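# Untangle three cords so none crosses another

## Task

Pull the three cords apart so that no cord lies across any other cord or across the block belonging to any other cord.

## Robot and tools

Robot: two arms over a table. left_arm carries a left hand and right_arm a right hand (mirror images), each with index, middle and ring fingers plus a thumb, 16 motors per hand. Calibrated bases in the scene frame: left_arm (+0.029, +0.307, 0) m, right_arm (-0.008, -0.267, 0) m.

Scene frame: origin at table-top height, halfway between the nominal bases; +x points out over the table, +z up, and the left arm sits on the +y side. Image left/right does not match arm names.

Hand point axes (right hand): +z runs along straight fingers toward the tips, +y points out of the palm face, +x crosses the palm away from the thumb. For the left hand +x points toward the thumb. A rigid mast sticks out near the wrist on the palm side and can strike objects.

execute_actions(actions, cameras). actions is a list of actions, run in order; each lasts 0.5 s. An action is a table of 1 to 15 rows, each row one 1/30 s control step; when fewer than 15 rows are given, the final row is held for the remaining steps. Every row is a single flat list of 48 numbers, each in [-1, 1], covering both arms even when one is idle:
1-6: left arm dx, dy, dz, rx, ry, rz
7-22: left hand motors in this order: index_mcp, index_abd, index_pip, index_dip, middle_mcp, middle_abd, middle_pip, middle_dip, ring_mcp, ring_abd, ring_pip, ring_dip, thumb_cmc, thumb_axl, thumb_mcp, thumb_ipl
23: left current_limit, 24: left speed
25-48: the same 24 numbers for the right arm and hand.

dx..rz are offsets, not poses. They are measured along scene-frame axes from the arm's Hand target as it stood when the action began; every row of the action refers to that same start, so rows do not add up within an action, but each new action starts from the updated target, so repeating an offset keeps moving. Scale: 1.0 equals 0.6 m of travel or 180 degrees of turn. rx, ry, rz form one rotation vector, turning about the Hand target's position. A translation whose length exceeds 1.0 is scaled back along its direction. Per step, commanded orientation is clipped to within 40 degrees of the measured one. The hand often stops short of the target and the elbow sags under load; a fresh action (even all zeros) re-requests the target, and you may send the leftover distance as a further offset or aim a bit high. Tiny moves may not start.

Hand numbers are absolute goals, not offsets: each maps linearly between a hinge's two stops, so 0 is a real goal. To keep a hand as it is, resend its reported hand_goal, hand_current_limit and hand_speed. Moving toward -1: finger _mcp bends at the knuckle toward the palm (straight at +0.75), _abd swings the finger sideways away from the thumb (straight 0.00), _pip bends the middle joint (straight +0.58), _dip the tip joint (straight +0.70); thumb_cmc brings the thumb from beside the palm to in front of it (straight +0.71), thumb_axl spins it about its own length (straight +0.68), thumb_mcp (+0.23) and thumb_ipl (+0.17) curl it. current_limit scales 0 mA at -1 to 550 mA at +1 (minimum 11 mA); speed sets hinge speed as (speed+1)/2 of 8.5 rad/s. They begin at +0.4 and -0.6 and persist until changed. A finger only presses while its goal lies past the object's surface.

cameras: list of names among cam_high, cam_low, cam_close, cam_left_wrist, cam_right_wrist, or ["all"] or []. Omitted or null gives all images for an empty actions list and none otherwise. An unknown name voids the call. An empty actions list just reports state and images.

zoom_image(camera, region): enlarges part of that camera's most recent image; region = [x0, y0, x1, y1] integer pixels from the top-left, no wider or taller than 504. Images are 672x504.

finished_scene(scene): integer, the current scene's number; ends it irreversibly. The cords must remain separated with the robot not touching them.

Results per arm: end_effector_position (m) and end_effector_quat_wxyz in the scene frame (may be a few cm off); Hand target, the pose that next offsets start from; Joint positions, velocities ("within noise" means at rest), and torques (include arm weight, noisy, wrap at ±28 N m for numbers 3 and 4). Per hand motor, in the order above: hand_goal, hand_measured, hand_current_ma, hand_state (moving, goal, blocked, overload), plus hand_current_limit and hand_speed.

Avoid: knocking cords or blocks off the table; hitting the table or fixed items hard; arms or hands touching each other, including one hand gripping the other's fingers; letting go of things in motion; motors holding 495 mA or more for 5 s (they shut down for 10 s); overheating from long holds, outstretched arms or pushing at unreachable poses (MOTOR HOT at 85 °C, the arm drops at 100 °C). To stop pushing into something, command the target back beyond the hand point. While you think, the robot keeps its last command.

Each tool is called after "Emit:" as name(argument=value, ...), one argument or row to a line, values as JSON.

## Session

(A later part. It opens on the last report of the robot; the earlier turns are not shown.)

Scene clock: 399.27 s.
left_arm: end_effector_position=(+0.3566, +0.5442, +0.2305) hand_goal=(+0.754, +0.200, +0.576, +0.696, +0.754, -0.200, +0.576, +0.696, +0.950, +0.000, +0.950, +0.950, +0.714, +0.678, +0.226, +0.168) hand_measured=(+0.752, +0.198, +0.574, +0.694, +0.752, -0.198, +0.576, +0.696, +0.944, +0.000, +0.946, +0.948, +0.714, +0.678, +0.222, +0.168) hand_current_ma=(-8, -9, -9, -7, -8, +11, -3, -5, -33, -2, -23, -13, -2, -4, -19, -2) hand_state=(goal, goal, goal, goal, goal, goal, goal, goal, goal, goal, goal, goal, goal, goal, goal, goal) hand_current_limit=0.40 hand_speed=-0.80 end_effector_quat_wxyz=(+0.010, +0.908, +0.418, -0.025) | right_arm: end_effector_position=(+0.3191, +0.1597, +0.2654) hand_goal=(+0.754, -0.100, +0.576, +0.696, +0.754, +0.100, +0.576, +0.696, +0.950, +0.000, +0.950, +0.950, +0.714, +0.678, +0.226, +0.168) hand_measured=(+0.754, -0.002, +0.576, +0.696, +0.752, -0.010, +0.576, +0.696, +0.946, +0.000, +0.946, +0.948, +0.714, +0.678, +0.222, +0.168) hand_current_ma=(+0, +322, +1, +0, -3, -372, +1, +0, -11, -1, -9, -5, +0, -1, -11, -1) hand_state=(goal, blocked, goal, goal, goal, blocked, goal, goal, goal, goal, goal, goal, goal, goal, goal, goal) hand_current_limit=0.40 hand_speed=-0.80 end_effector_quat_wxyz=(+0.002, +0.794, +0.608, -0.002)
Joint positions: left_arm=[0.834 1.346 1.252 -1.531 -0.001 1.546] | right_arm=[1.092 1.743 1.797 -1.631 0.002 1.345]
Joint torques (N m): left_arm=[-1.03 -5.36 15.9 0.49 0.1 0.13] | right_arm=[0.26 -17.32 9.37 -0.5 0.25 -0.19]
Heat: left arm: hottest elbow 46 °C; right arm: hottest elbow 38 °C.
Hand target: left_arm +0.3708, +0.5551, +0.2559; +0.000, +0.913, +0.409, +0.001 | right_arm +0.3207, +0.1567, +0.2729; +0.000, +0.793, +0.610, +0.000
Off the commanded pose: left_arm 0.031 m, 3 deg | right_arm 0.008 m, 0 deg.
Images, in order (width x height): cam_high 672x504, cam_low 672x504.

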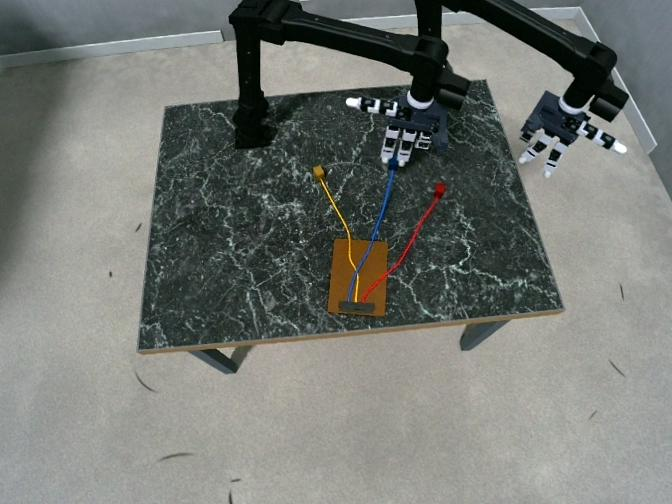

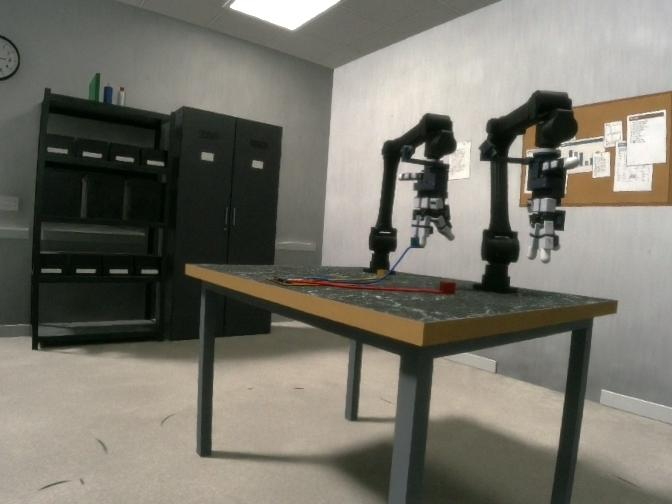

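Emit:
execute_actions(
  actions=[
    [[0,0,0,0,0,0,0.754,0.2,0.576,0.696,0.754,-0.2,0.576,0.696,0.95,0,0.95,0.95,0.714,0.678,0.226,0.168,0.4,-0.8,0,-0.1,0,0,0,0.05,0.754,-0.1,0.576,0.696,0.754,0.1,0.576,0.696,0.95,0,0.95,0.95,0.714,0.678,0.226,0.168,0.4,-0.8]],
    [[0,0,0,0,0,0,0.754,0.2,0.576,0.696,0.754,-0.2,0.576,0.696,0.95,0,0.95,0.95,0.714,0.678,0.226,0.168,0.4,-0.8,0,-0.1,0,0,0,0.05,0.754,-0.1,0.576,0.696,0.754,0.1,0.576,0.696,0.95,0,0.95,0.95,0.714,0.678,0.226,0.168,0.4,-0.8]],
    [[0,0,0,0,0,0,0.754,0.2,0.576,0.696,0.754,-0.2,0.576,0.696,0.95,0,0.95,0.95,0.714,0.678,0.226,0.168,0.4,-0.8,0,-0.1,0,0,0,0.05,0.754,-0.1,0.576,0.696,0.754,0.1,0.576,0.696,0.95,0,0.95,0.95,0.714,0.678,0.226,0.168,0.4,-0.8]],
    [[0,0,0,0,0,0,0.754,0.2,0.576,0.696,0.754,-0.2,0.576,0.696,0.95,0,0.95,0.95,0.714,0.678,0.226,0.168,0.4,-0.8,0.003,-0.1,0,0,0,0.05,0.754,-0.1,0.576,0.696,0.754,0.1,0.576,0.696,0.95,0,0.95,0.95,0.714,0.678,0.226,0.168,0.4,-0.8]],
    [[0,0,0,0,0,0,0.754,0.2,0.576,0.696,0.754,-0.2,0.576,0.696,0.95,0,0.95,0.95,0.714,0.678,0.226,0.168,0.4,-0.8,0.003,-0.1,0,0,0,0.05,0.754,-0.1,0.576,0.696,0.754,0.1,0.576,0.696,0.95,0,0.95,0.95,0.714,0.678,0.226,0.168,0.4,-0.8]],
    [[0,0,0,0,0,0,0.754,0.2,0.576,0.696,0.754,-0.2,0.576,0.696,0.95,0,0.95,0.95,0.714,0.678,0.226,0.168,0.4,-0.8,0,0,-0.08,0,0,0,0.754,-0.1,0.576,0.696,0.754,0.1,0.576,0.696,0.95,0,0.95,0.95,0.714,0.678,0.226,0.168,0.4,-0.8]],
  ],
  cameras=["cam_high","cam_low","cam_close"],
)

Scene clock: 414.73 s.
left_arm: end_effector_position=(+0.3566, +0.5442, +0.2305) hand_goal=(+0.754, +0.200, +0.576, +0.696, +0.754, -0.200, +0.576, +0.696, +0.950, +0.000, +0.950, +0.950, +0.714, +0.678, +0.226, +0.168) hand_measured=(+0.752, +0.198, +0.574, +0.694, +0.752, -0.198, +0.576, +0.696, +0.944, +0.000, +0.946, +0.948, +0.714, +0.678, +0.222, +0.168) hand_current_ma=(-8, -9, -9, -7, -8, +11, -3, -5, -33, -2, -23, -13, -2, -4, -19, -2) hand_state=(goal, goal, goal, goal, goal, goal, goal, goal, goal, goal, goal, goal, goal, goal, goal, goal) hand_current_limit=0.40 hand_speed=-0.80 end_effector_quat_wxyz=(+0.010, +0.908, +0.418, -0.025) | right_arm: end_effector_position=(+0.3171, -0.1419, +0.2181) hand_goal=(+0.754, -0.100, +0.576, +0.696, +0.754, +0.100, +0.576, +0.696, +0.950, +0.000, +0.950, +0.950, +0.714, +0.678, +0.226, +0.168) hand_measured=(+0.754, -0.006, +0.576, +0.696, +0.750, -0.010, +0.576, +0.696, +0.946, +0.000, +0.946, +0.948, +0.714, +0.678, +0.222, +0.168) hand_current_ma=(+0, +310, +0, +0, -8, -372, -1, +0, -11, -1, -8, -5, +0, -1, -11, -1) hand_state=(goal, blocked, goal, goal, goal, blocked, goal, goal, goal, goal, goal, goal, goal, goal, goal, goal) hand_current_limit=0.40 hand_speed=-0.80 end_effector_quat_wxyz=(-0.006, +0.496, +0.868, -0.011)
Joint positions: left_arm=[0.834 1.346 1.252 -1.531 -0.001 1.546] | right_arm=[0.413 1.033 0.973 -1.537 0.003 -0.129]
Joint torques (N m): left_arm=[-0.79 -6.24 15.88 0.35 0.12 0.11] | right_arm=[-0.38 -5.95 9.8 0.49 0.17 -0.16]
Heat: left arm: hottest elbow 47 °C; right arm: hottest elbow 38 °C.
Hand target: left_arm +0.3708, +0.5551, +0.2559; +0.000, +0.913, +0.409, +0.001 | right_arm +0.3243, -0.1432, +0.2250; +0.000, +0.499, +0.867, +0.000
Off the commanded pose: left_arm 0.031 m, 3 deg | right_arm 0.010 m, 2 deg.
Images, in order (width x height): cam_high 672x504, cam_low 672x504, cam_close 672x504.

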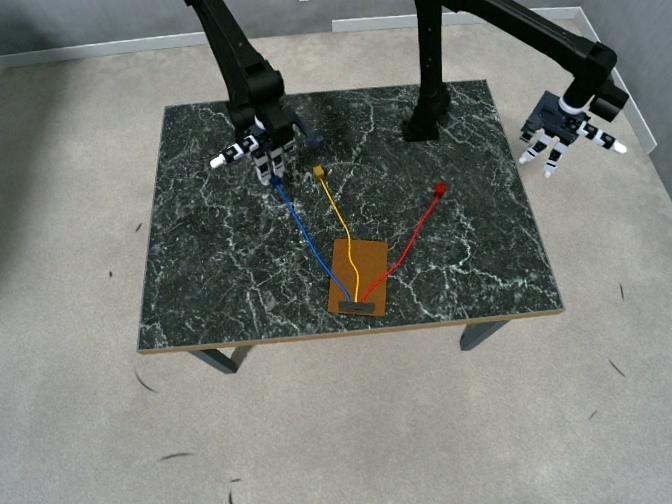

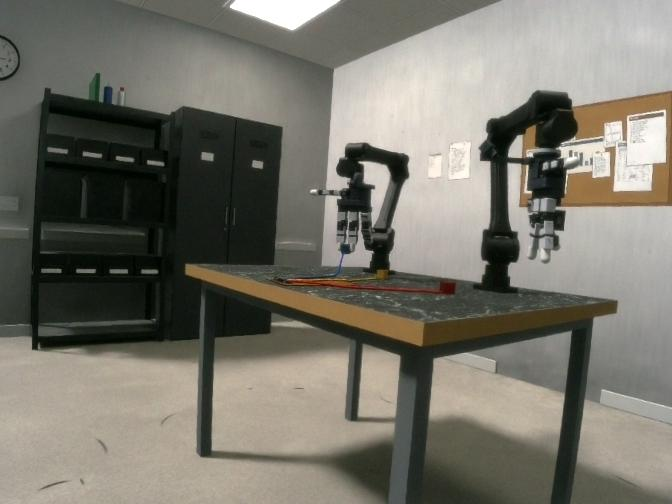

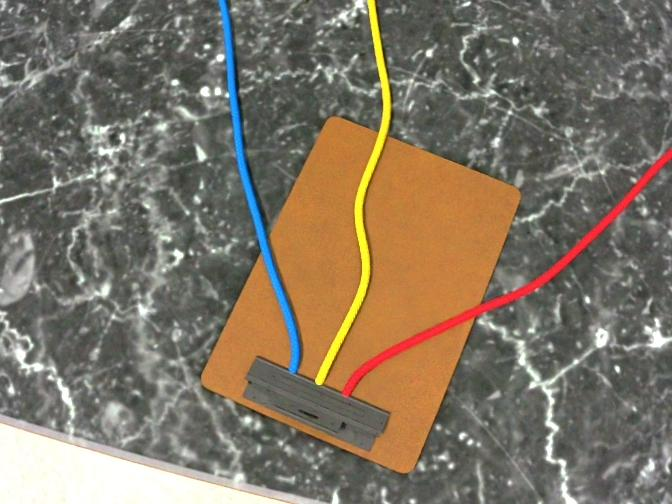

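Emit:
execute_actions(
  actions=[
    [[0,0,0,0,0,0,0.754,0.2,0.576,0.696,0.754,-0.2,0.576,0.696,0.95,0,0.95,0.95,0.714,0.678,0.226,0.168,0.4,-0.8,-0.02,-0.035,-0.06,0,0,0,0.754,-0.1,0.576,0.696,0.754,0.1,0.576,0.696,0.95,0,0.95,0.95,0.714,0.678,0.226,0.168,0.4,-0.8]],
    [[0,0,0,0,0,0,0.754,0.2,0.576,0.696,0.754,-0.2,0.576,0.696,0.95,0,0.95,0.95,0.714,0.678,0.226,0.168,0.4,-0.8,0,0,-0.055,0,0,0,0.754,-0.1,0.576,0.696,0.754,0.1,0.576,0.696,0.95,0,0.95,0.95,0.714,0.678,0.226,0.168,0.4,-0.8]],
  ],
  cameras=["cam_high","cam_low","cam_close"],
)

Emit:
zoom_image(
  camera="cam_low",
  region=[290, 200, 430, 340],
)

Scene clock: 421.53 s.
left_arm: end_effector_position=(+0.3566, +0.5442, +0.2305) hand_goal=(+0.754, +0.200, +0.576, +0.696, +0.754, -0.200, +0.576, +0.696, +0.950, +0.000, +0.950, +0.950, +0.714, +0.678, +0.226, +0.168) hand_measured=(+0.752, +0.198, +0.574, +0.694, +0.752, -0.198, +0.576, +0.696, +0.944, +0.000, +0.946, +0.948, +0.714, +0.678, +0.222, +0.168) hand_current_ma=(-8, -9, -9, -7, -8, +11, -3, -5, -33, -2, -23, -13, -2, -4, -19, -2) hand_state=(goal, goal, goal, goal, goal, goal, goal, goal, goal, goal, goal, goal, goal, goal, goal, goal) hand_current_limit=0.40 hand_speed=-0.80 end_effector_quat_wxyz=(+0.010, +0.908, +0.418, -0.025) | right_arm: end_effector_position=(+0.3052, -0.1629, +0.1522) hand_goal=(+0.754, -0.100, +0.576, +0.696, +0.754, +0.100, +0.576, +0.696, +0.950, +0.000, +0.950, +0.950, +0.714, +0.678, +0.226, +0.168) hand_measured=(+0.754, -0.006, +0.576, +0.696, +0.750, -0.010, +0.574, +0.696, +0.944, +0.000, +0.946, +0.948, +0.714, +0.678, +0.222, +0.168) hand_current_ma=(+0, +310, +0, +0, -10, -372, -2, +0, -11, -1, -8, -5, +0, -1, -11, -1) hand_state=(goal, blocked, goal, goal, goal, blocked, goal, goal, goal, goal, goal, goal, goal, goal, goal, goal) hand_current_limit=0.40 hand_speed=-0.80 end_effector_quat_wxyz=(-0.005, +0.496, +0.868, -0.007)
Joint positions: left_arm=[0.834 1.346 1.252 -1.531 -0.001 1.546] | right_arm=[0.352 0.999 0.776 -1.365 0.003 -0.19]
Joint torques (N m): left_arm=[-1.32 -6.01 15.94 0.42 0.11 0.1] | right_arm=[-0.32 -4.72 9.32 0.64 0.18 -0.17]
Heat: left arm: hottest elbow 47 °C; right arm: hottest elbow 38 °C.
Hand target: left_arm +0.3708, +0.5551, +0.2559; +0.000, +0.913, +0.409, +0.001 | right_arm +0.3123, -0.1641, +0.1561; +0.000, +0.499, +0.867, +0.000
Off the commanded pose: left_arm 0.031 m, 3 deg | right_arm 0.008 m, 1 deg.
Images, in order (width x height): cam_high 672x504, cam_low 672x504, cam_close 672x504.

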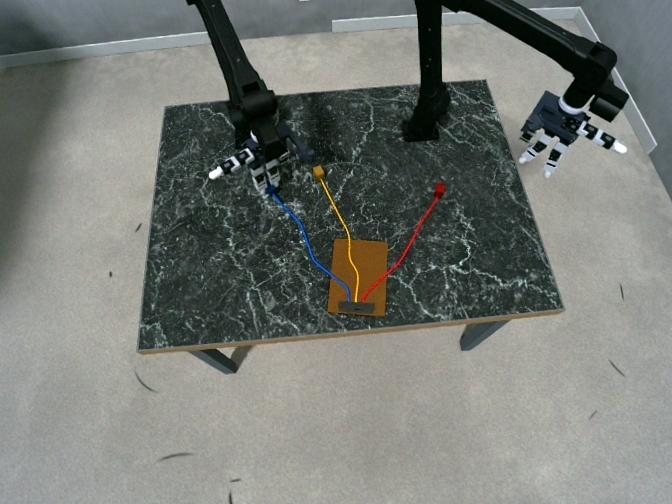

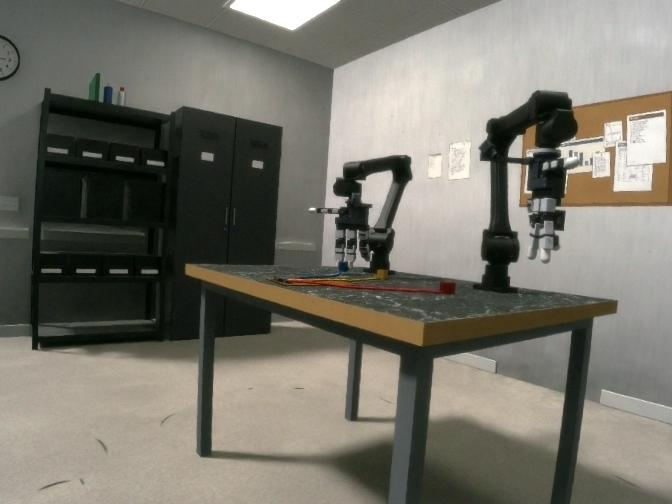

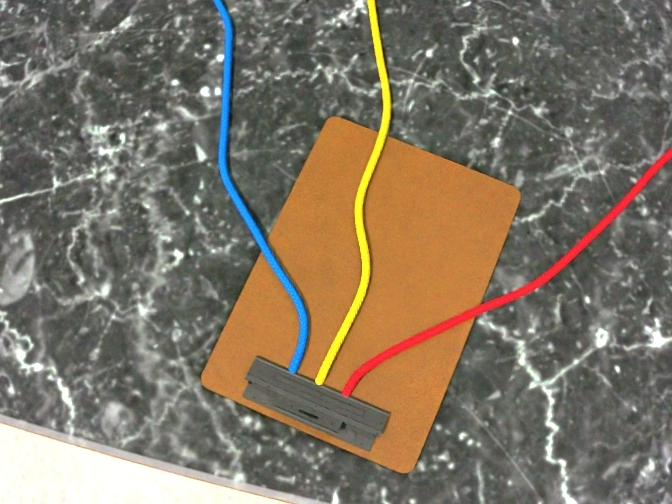

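Scaled by 3.600 from the camera's 672x504 image, which has a finer 960x720 frame.

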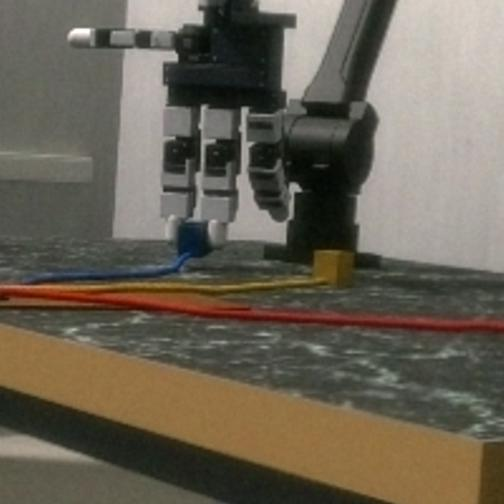

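Emit:
execute_actions(
  actions=[
    [[0,0,0,0,0,0,0.754,0.2,0.576,0.696,0.754,-0.2,0.576,0.696,0.95,0,0.95,0.95,0.714,0.678,0.226,0.168,0.4,-0.8,-0.02,-0.015,-0.015,0,0,0,0.754,-0.1,0.576,0.696,0.754,0.1,0.576,0.696,0.95,0,0.95,0.95,0.714,0.678,0.226,0.168,0.4,-0.8]],
    [[0,0,0,0,0,0,0.754,0.2,0.576,0.696,0.754,-0.2,0.576,0.696,0.95,0,0.95,0.95,0.714,0.678,0.226,0.168,0.4,-0.8,0,0,-0.015,0,0,0,0.754,-0.1,0.576,0.696,0.754,0.1,0.576,0.696,0.95,0,0.95,0.95,0.714,0.678,0.226,0.168,0.4,-0.8]],
  ],
  cameras=["cam_high","cam_low"],
)

Emit:
zoom_image(
  camera="cam_low",
  region=[290, 200, 430, 340],
)

Scene clock: 429.40 s.
left_arm: end_effector_position=(+0.3566, +0.5442, +0.2305) hand_goal=(+0.754, +0.200, +0.576, +0.696, +0.754, -0.200, +0.576, +0.696, +0.950, +0.000, +0.950, +0.950, +0.714, +0.678, +0.226, +0.168) hand_measured=(+0.752, +0.198, +0.574, +0.694, +0.752, -0.198, +0.576, +0.696, +0.944, +0.000, +0.946, +0.948, +0.714, +0.678, +0.222, +0.168) hand_current_ma=(-8, -9, -9, -7, -8, +11, -3, -5, -33, -2, -23, -13, -2, -4, -19, -2) hand_state=(goal, goal, goal, goal, goal, goal, goal, goal, goal, goal, goal, goal, goal, goal, goal, goal) hand_current_limit=0.40 hand_speed=-0.80 end_effector_quat_wxyz=(+0.010, +0.908, +0.418, -0.025) | right_arm: end_effector_position=(+0.2958, -0.1707, +0.1368) hand_goal=(+0.754, -0.100, +0.576, +0.696, +0.754, +0.100, +0.576, +0.696, +0.950, +0.000, +0.950, +0.950, +0.714, +0.678, +0.226, +0.168) hand_measured=(+0.758, -0.006, +0.578, +0.696, +0.752, -0.010, +0.574, +0.696, +0.944, +0.000, +0.946, +0.948, +0.714, +0.678, +0.222, +0.168) hand_current_ma=(+10, +310, +3, +0, -2, -372, -3, +0, -11, -1, -8, -5, +0, -1, -11, -1) hand_state=(goal, blocked, goal, goal, goal, blocked, goal, goal, goal, goal, goal, goal, goal, goal, goal, goal) hand_current_limit=0.40 hand_speed=-0.80 end_effector_quat_wxyz=(-0.006, +0.496, +0.868, -0.008)
Joint positions: left_arm=[0.834 1.346 1.252 -1.531 -0.001 1.546] | right_arm=[0.333 0.977 0.722 -1.335 0.001 -0.209]
Joint torques (N m): left_arm=[-0.56 -6.53 16.01 0.4 0.1 0.09] | right_arm=[-0.38 -4.95 8.21 0.87 0.21 -0.17]
Heat: left arm: hottest elbow 47 °C; right arm: hottest elbow 38 °C.
Hand target: left_arm +0.3708, +0.5551, +0.2559; +0.000, +0.913, +0.409, +0.001 | right_arm +0.3003, -0.1732, +0.1379; +0.000, +0.499, +0.867, +0.000
Off the commanded pose: left_arm 0.031 m, 3 deg | right_arm 0.005 m, 1 deg.
Images, in order (width x height): cam_high 672x504, cam_low 672x504.

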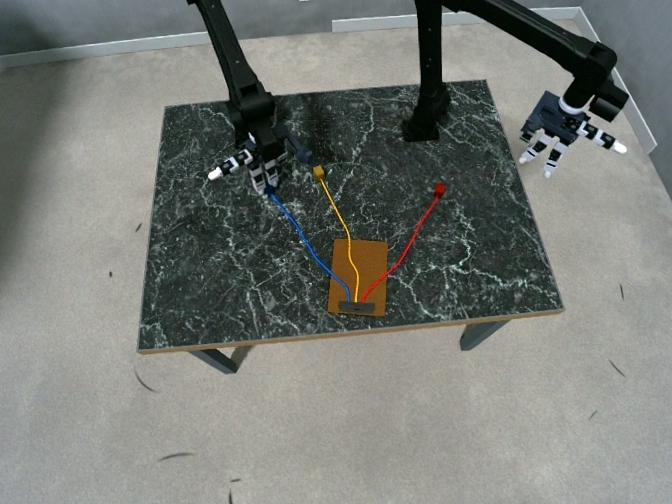

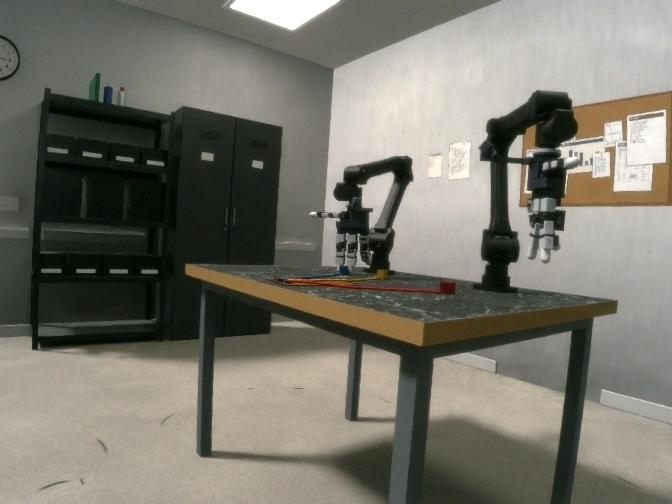

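Scaled by 3.600 from the camera's 672x504 image, which has a finer 960x720 frame.

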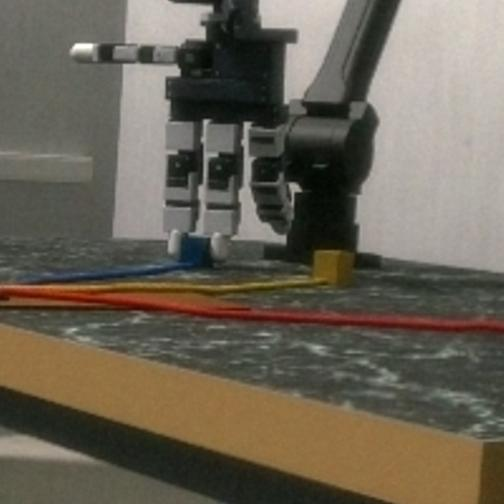

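Emit:
execute_actions(
  actions=[
    [[0,0,0,0,0,0,0.754,0.2,0.576,0.696,0.754,-0.2,0.576,0.696,0.95,0,0.95,0.95,0.714,0.678,0.226,0.168,0.4,-0.8,0,0,0,0,0,0,0.754,0.05,0.576,0.696,0.754,-0.05,0.576,0.696,0.95,0,0.95,0.95,0.714,0.678,0.226,0.168,0.4,-0.8]],
    [[0,0,0,0,0,0,0.754,0.2,0.576,0.696,0.754,-0.2,0.576,0.696,0.95,0,0.95,0.95,0.714,0.678,0.226,0.168,0.4,-0.8,0,0,0,0,0,0,0.754,0.2,0.576,0.696,0.754,-0.2,0.576,0.696,0.95,0,0.95,0.95,0.714,0.678,0.226,0.168,0.4,-0.8]],
    [[0,0,0,0,0,0,0.754,0.2,0.576,0.696,0.754,-0.2,0.576,0.696,0.95,0,0.95,0.95,0.714,0.678,0.226,0.168,0.4,-0.8,0,0,0.1,0,0,0,0.754,0.2,0.576,0.696,0.754,-0.2,0.576,0.696,0.95,0,0.95,0.95,0.714,0.678,0.226,0.168,0.4,-0.8]],
    [[0,0,0,0,0,0,0.754,0.2,0.576,0.696,0.754,-0.2,0.576,0.696,0.95,0,0.95,0.95,0.714,0.678,0.226,0.168,0.4,-0.8,0,0,0.1,0,0,0,0.754,0.2,0.576,0.696,0.754,-0.2,0.576,0.696,0.95,0,0.95,0.95,0.714,0.678,0.226,0.168,0.4,-0.8]],
  ],
  cameras=["cam_high","cam_low","cam_close"],
)

Emit:
zoom_image(
  camera="cam_low",
  region=[290, 200, 430, 340],
)

Emit:
zoom_image(
  camera="cam_high",
  region=[220, 120, 480, 340],
)

Scene clock: 441.23 s.
left_arm: end_effector_position=(+0.3566, +0.5442, +0.2305) hand_goal=(+0.754, +0.200, +0.576, +0.696, +0.754, -0.200, +0.576, +0.696, +0.950, +0.000, +0.950, +0.950, +0.714, +0.678, +0.226, +0.168) hand_measured=(+0.752, +0.198, +0.574, +0.694, +0.752, -0.198, +0.576, +0.696, +0.944, +0.000, +0.946, +0.948, +0.714, +0.678, +0.222, +0.168) hand_current_ma=(-8, -9, -9, -7, -8, +11, -3, -5, -33, -2, -23, -13, -2, -4, -19, -2) hand_state=(goal, goal, goal, goal, goal, goal, goal, goal, goal, goal, goal, goal, goal, goal, goal, goal) hand_current_limit=0.40 hand_speed=-0.80 end_effector_quat_wxyz=(+0.010, +0.908, +0.418, -0.025) | right_arm: end_effector_position=(+0.2894, -0.1728, +0.2356) hand_goal=(+0.754, +0.200, +0.576, +0.696, +0.754, -0.200, +0.576, +0.696, +0.950, +0.000, +0.950, +0.950, +0.714, +0.678, +0.226, +0.168) hand_measured=(+0.752, +0.194, +0.578, +0.696, +0.752, -0.194, +0.574, +0.696, +0.944, +0.000, +0.946, +0.948, +0.714, +0.678, +0.222, +0.168) hand_current_ma=(-2, -10, +3, +0, -3, +10, -3, +0, -11, -1, -8, -5, +0, -1, -11, -1) hand_state=(goal, goal, goal, goal, goal, goal, goal, goal, goal, goal, goal, goal, goal, goal, goal, goal) hand_current_limit=0.40 hand_speed=-0.80 end_effector_quat_wxyz=(-0.012, +0.496, +0.868, -0.014)
Joint positions: left_arm=[0.834 1.346 1.252 -1.531 -0.001 1.546] | right_arm=[0.333 0.934 0.962 -1.635 0.001 -0.21]
Joint torques (N m): left_arm=[-1.2 -5.95 15.97 0.36 0.15 0.15] | right_arm=[-0.38 -4.13 13.12 -0.43 0.23 -0.15]
Heat: left arm: hottest elbow 47 °C; right arm: hottest elbow 37 °C.
Hand target: left_arm +0.3708, +0.5551, +0.2559; +0.000, +0.913, +0.409, +0.001 | right_arm +0.3002, -0.1732, +0.2581; +0.000, +0.499, +0.867, +0.000
Off the commanded pose: left_arm 0.031 m, 3 deg | right_arm 0.025 m, 2 deg.
Images, in order (width x height): cam_high 672x504, cam_low 672x504, cam_close 672x504.

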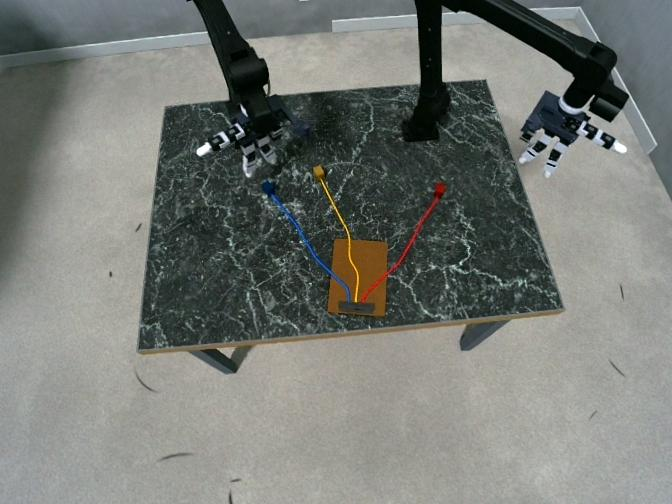

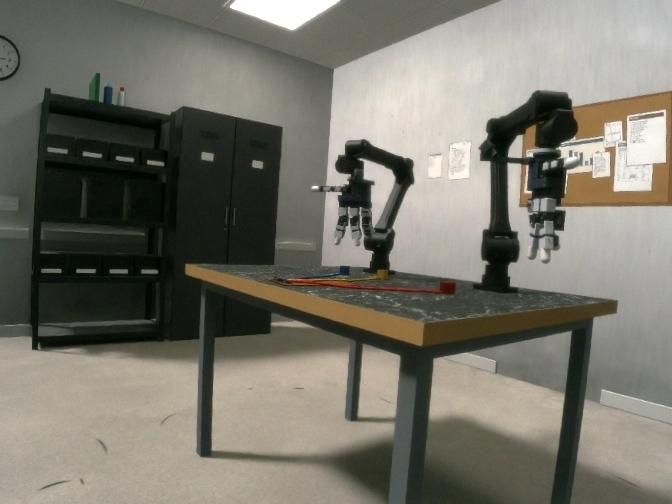

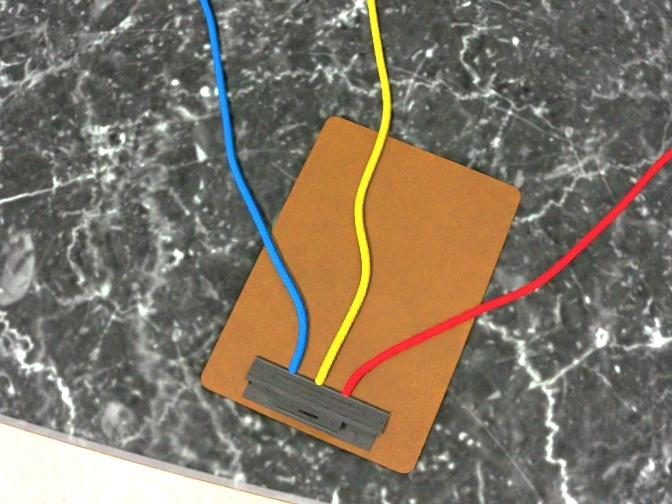

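Scaled by 3.600 from the camera's 672x504 image, which has a finer 960x720 frame.

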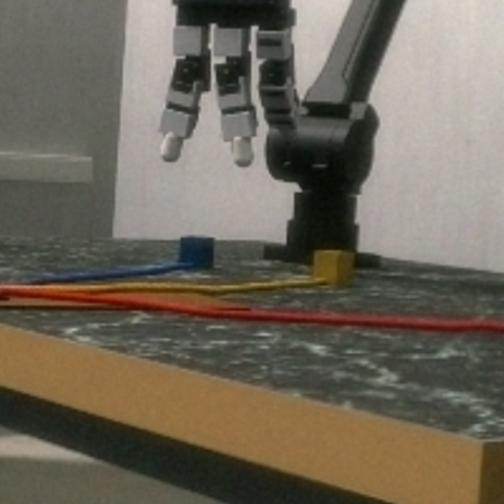

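Scaled by 1.938 from the camera's 672x504 image, which has a finer 960x720 frame.

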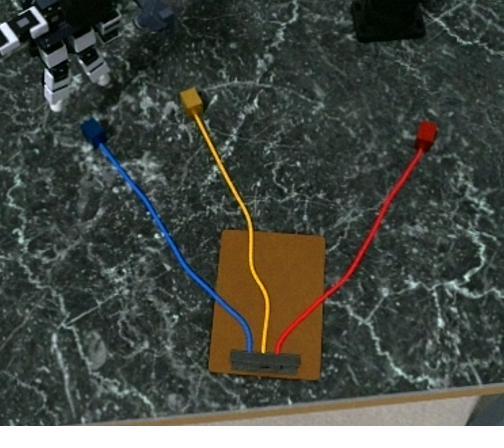

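Emit:
finished_scene(
  scene=1,
)

The scene is finished: the task was done.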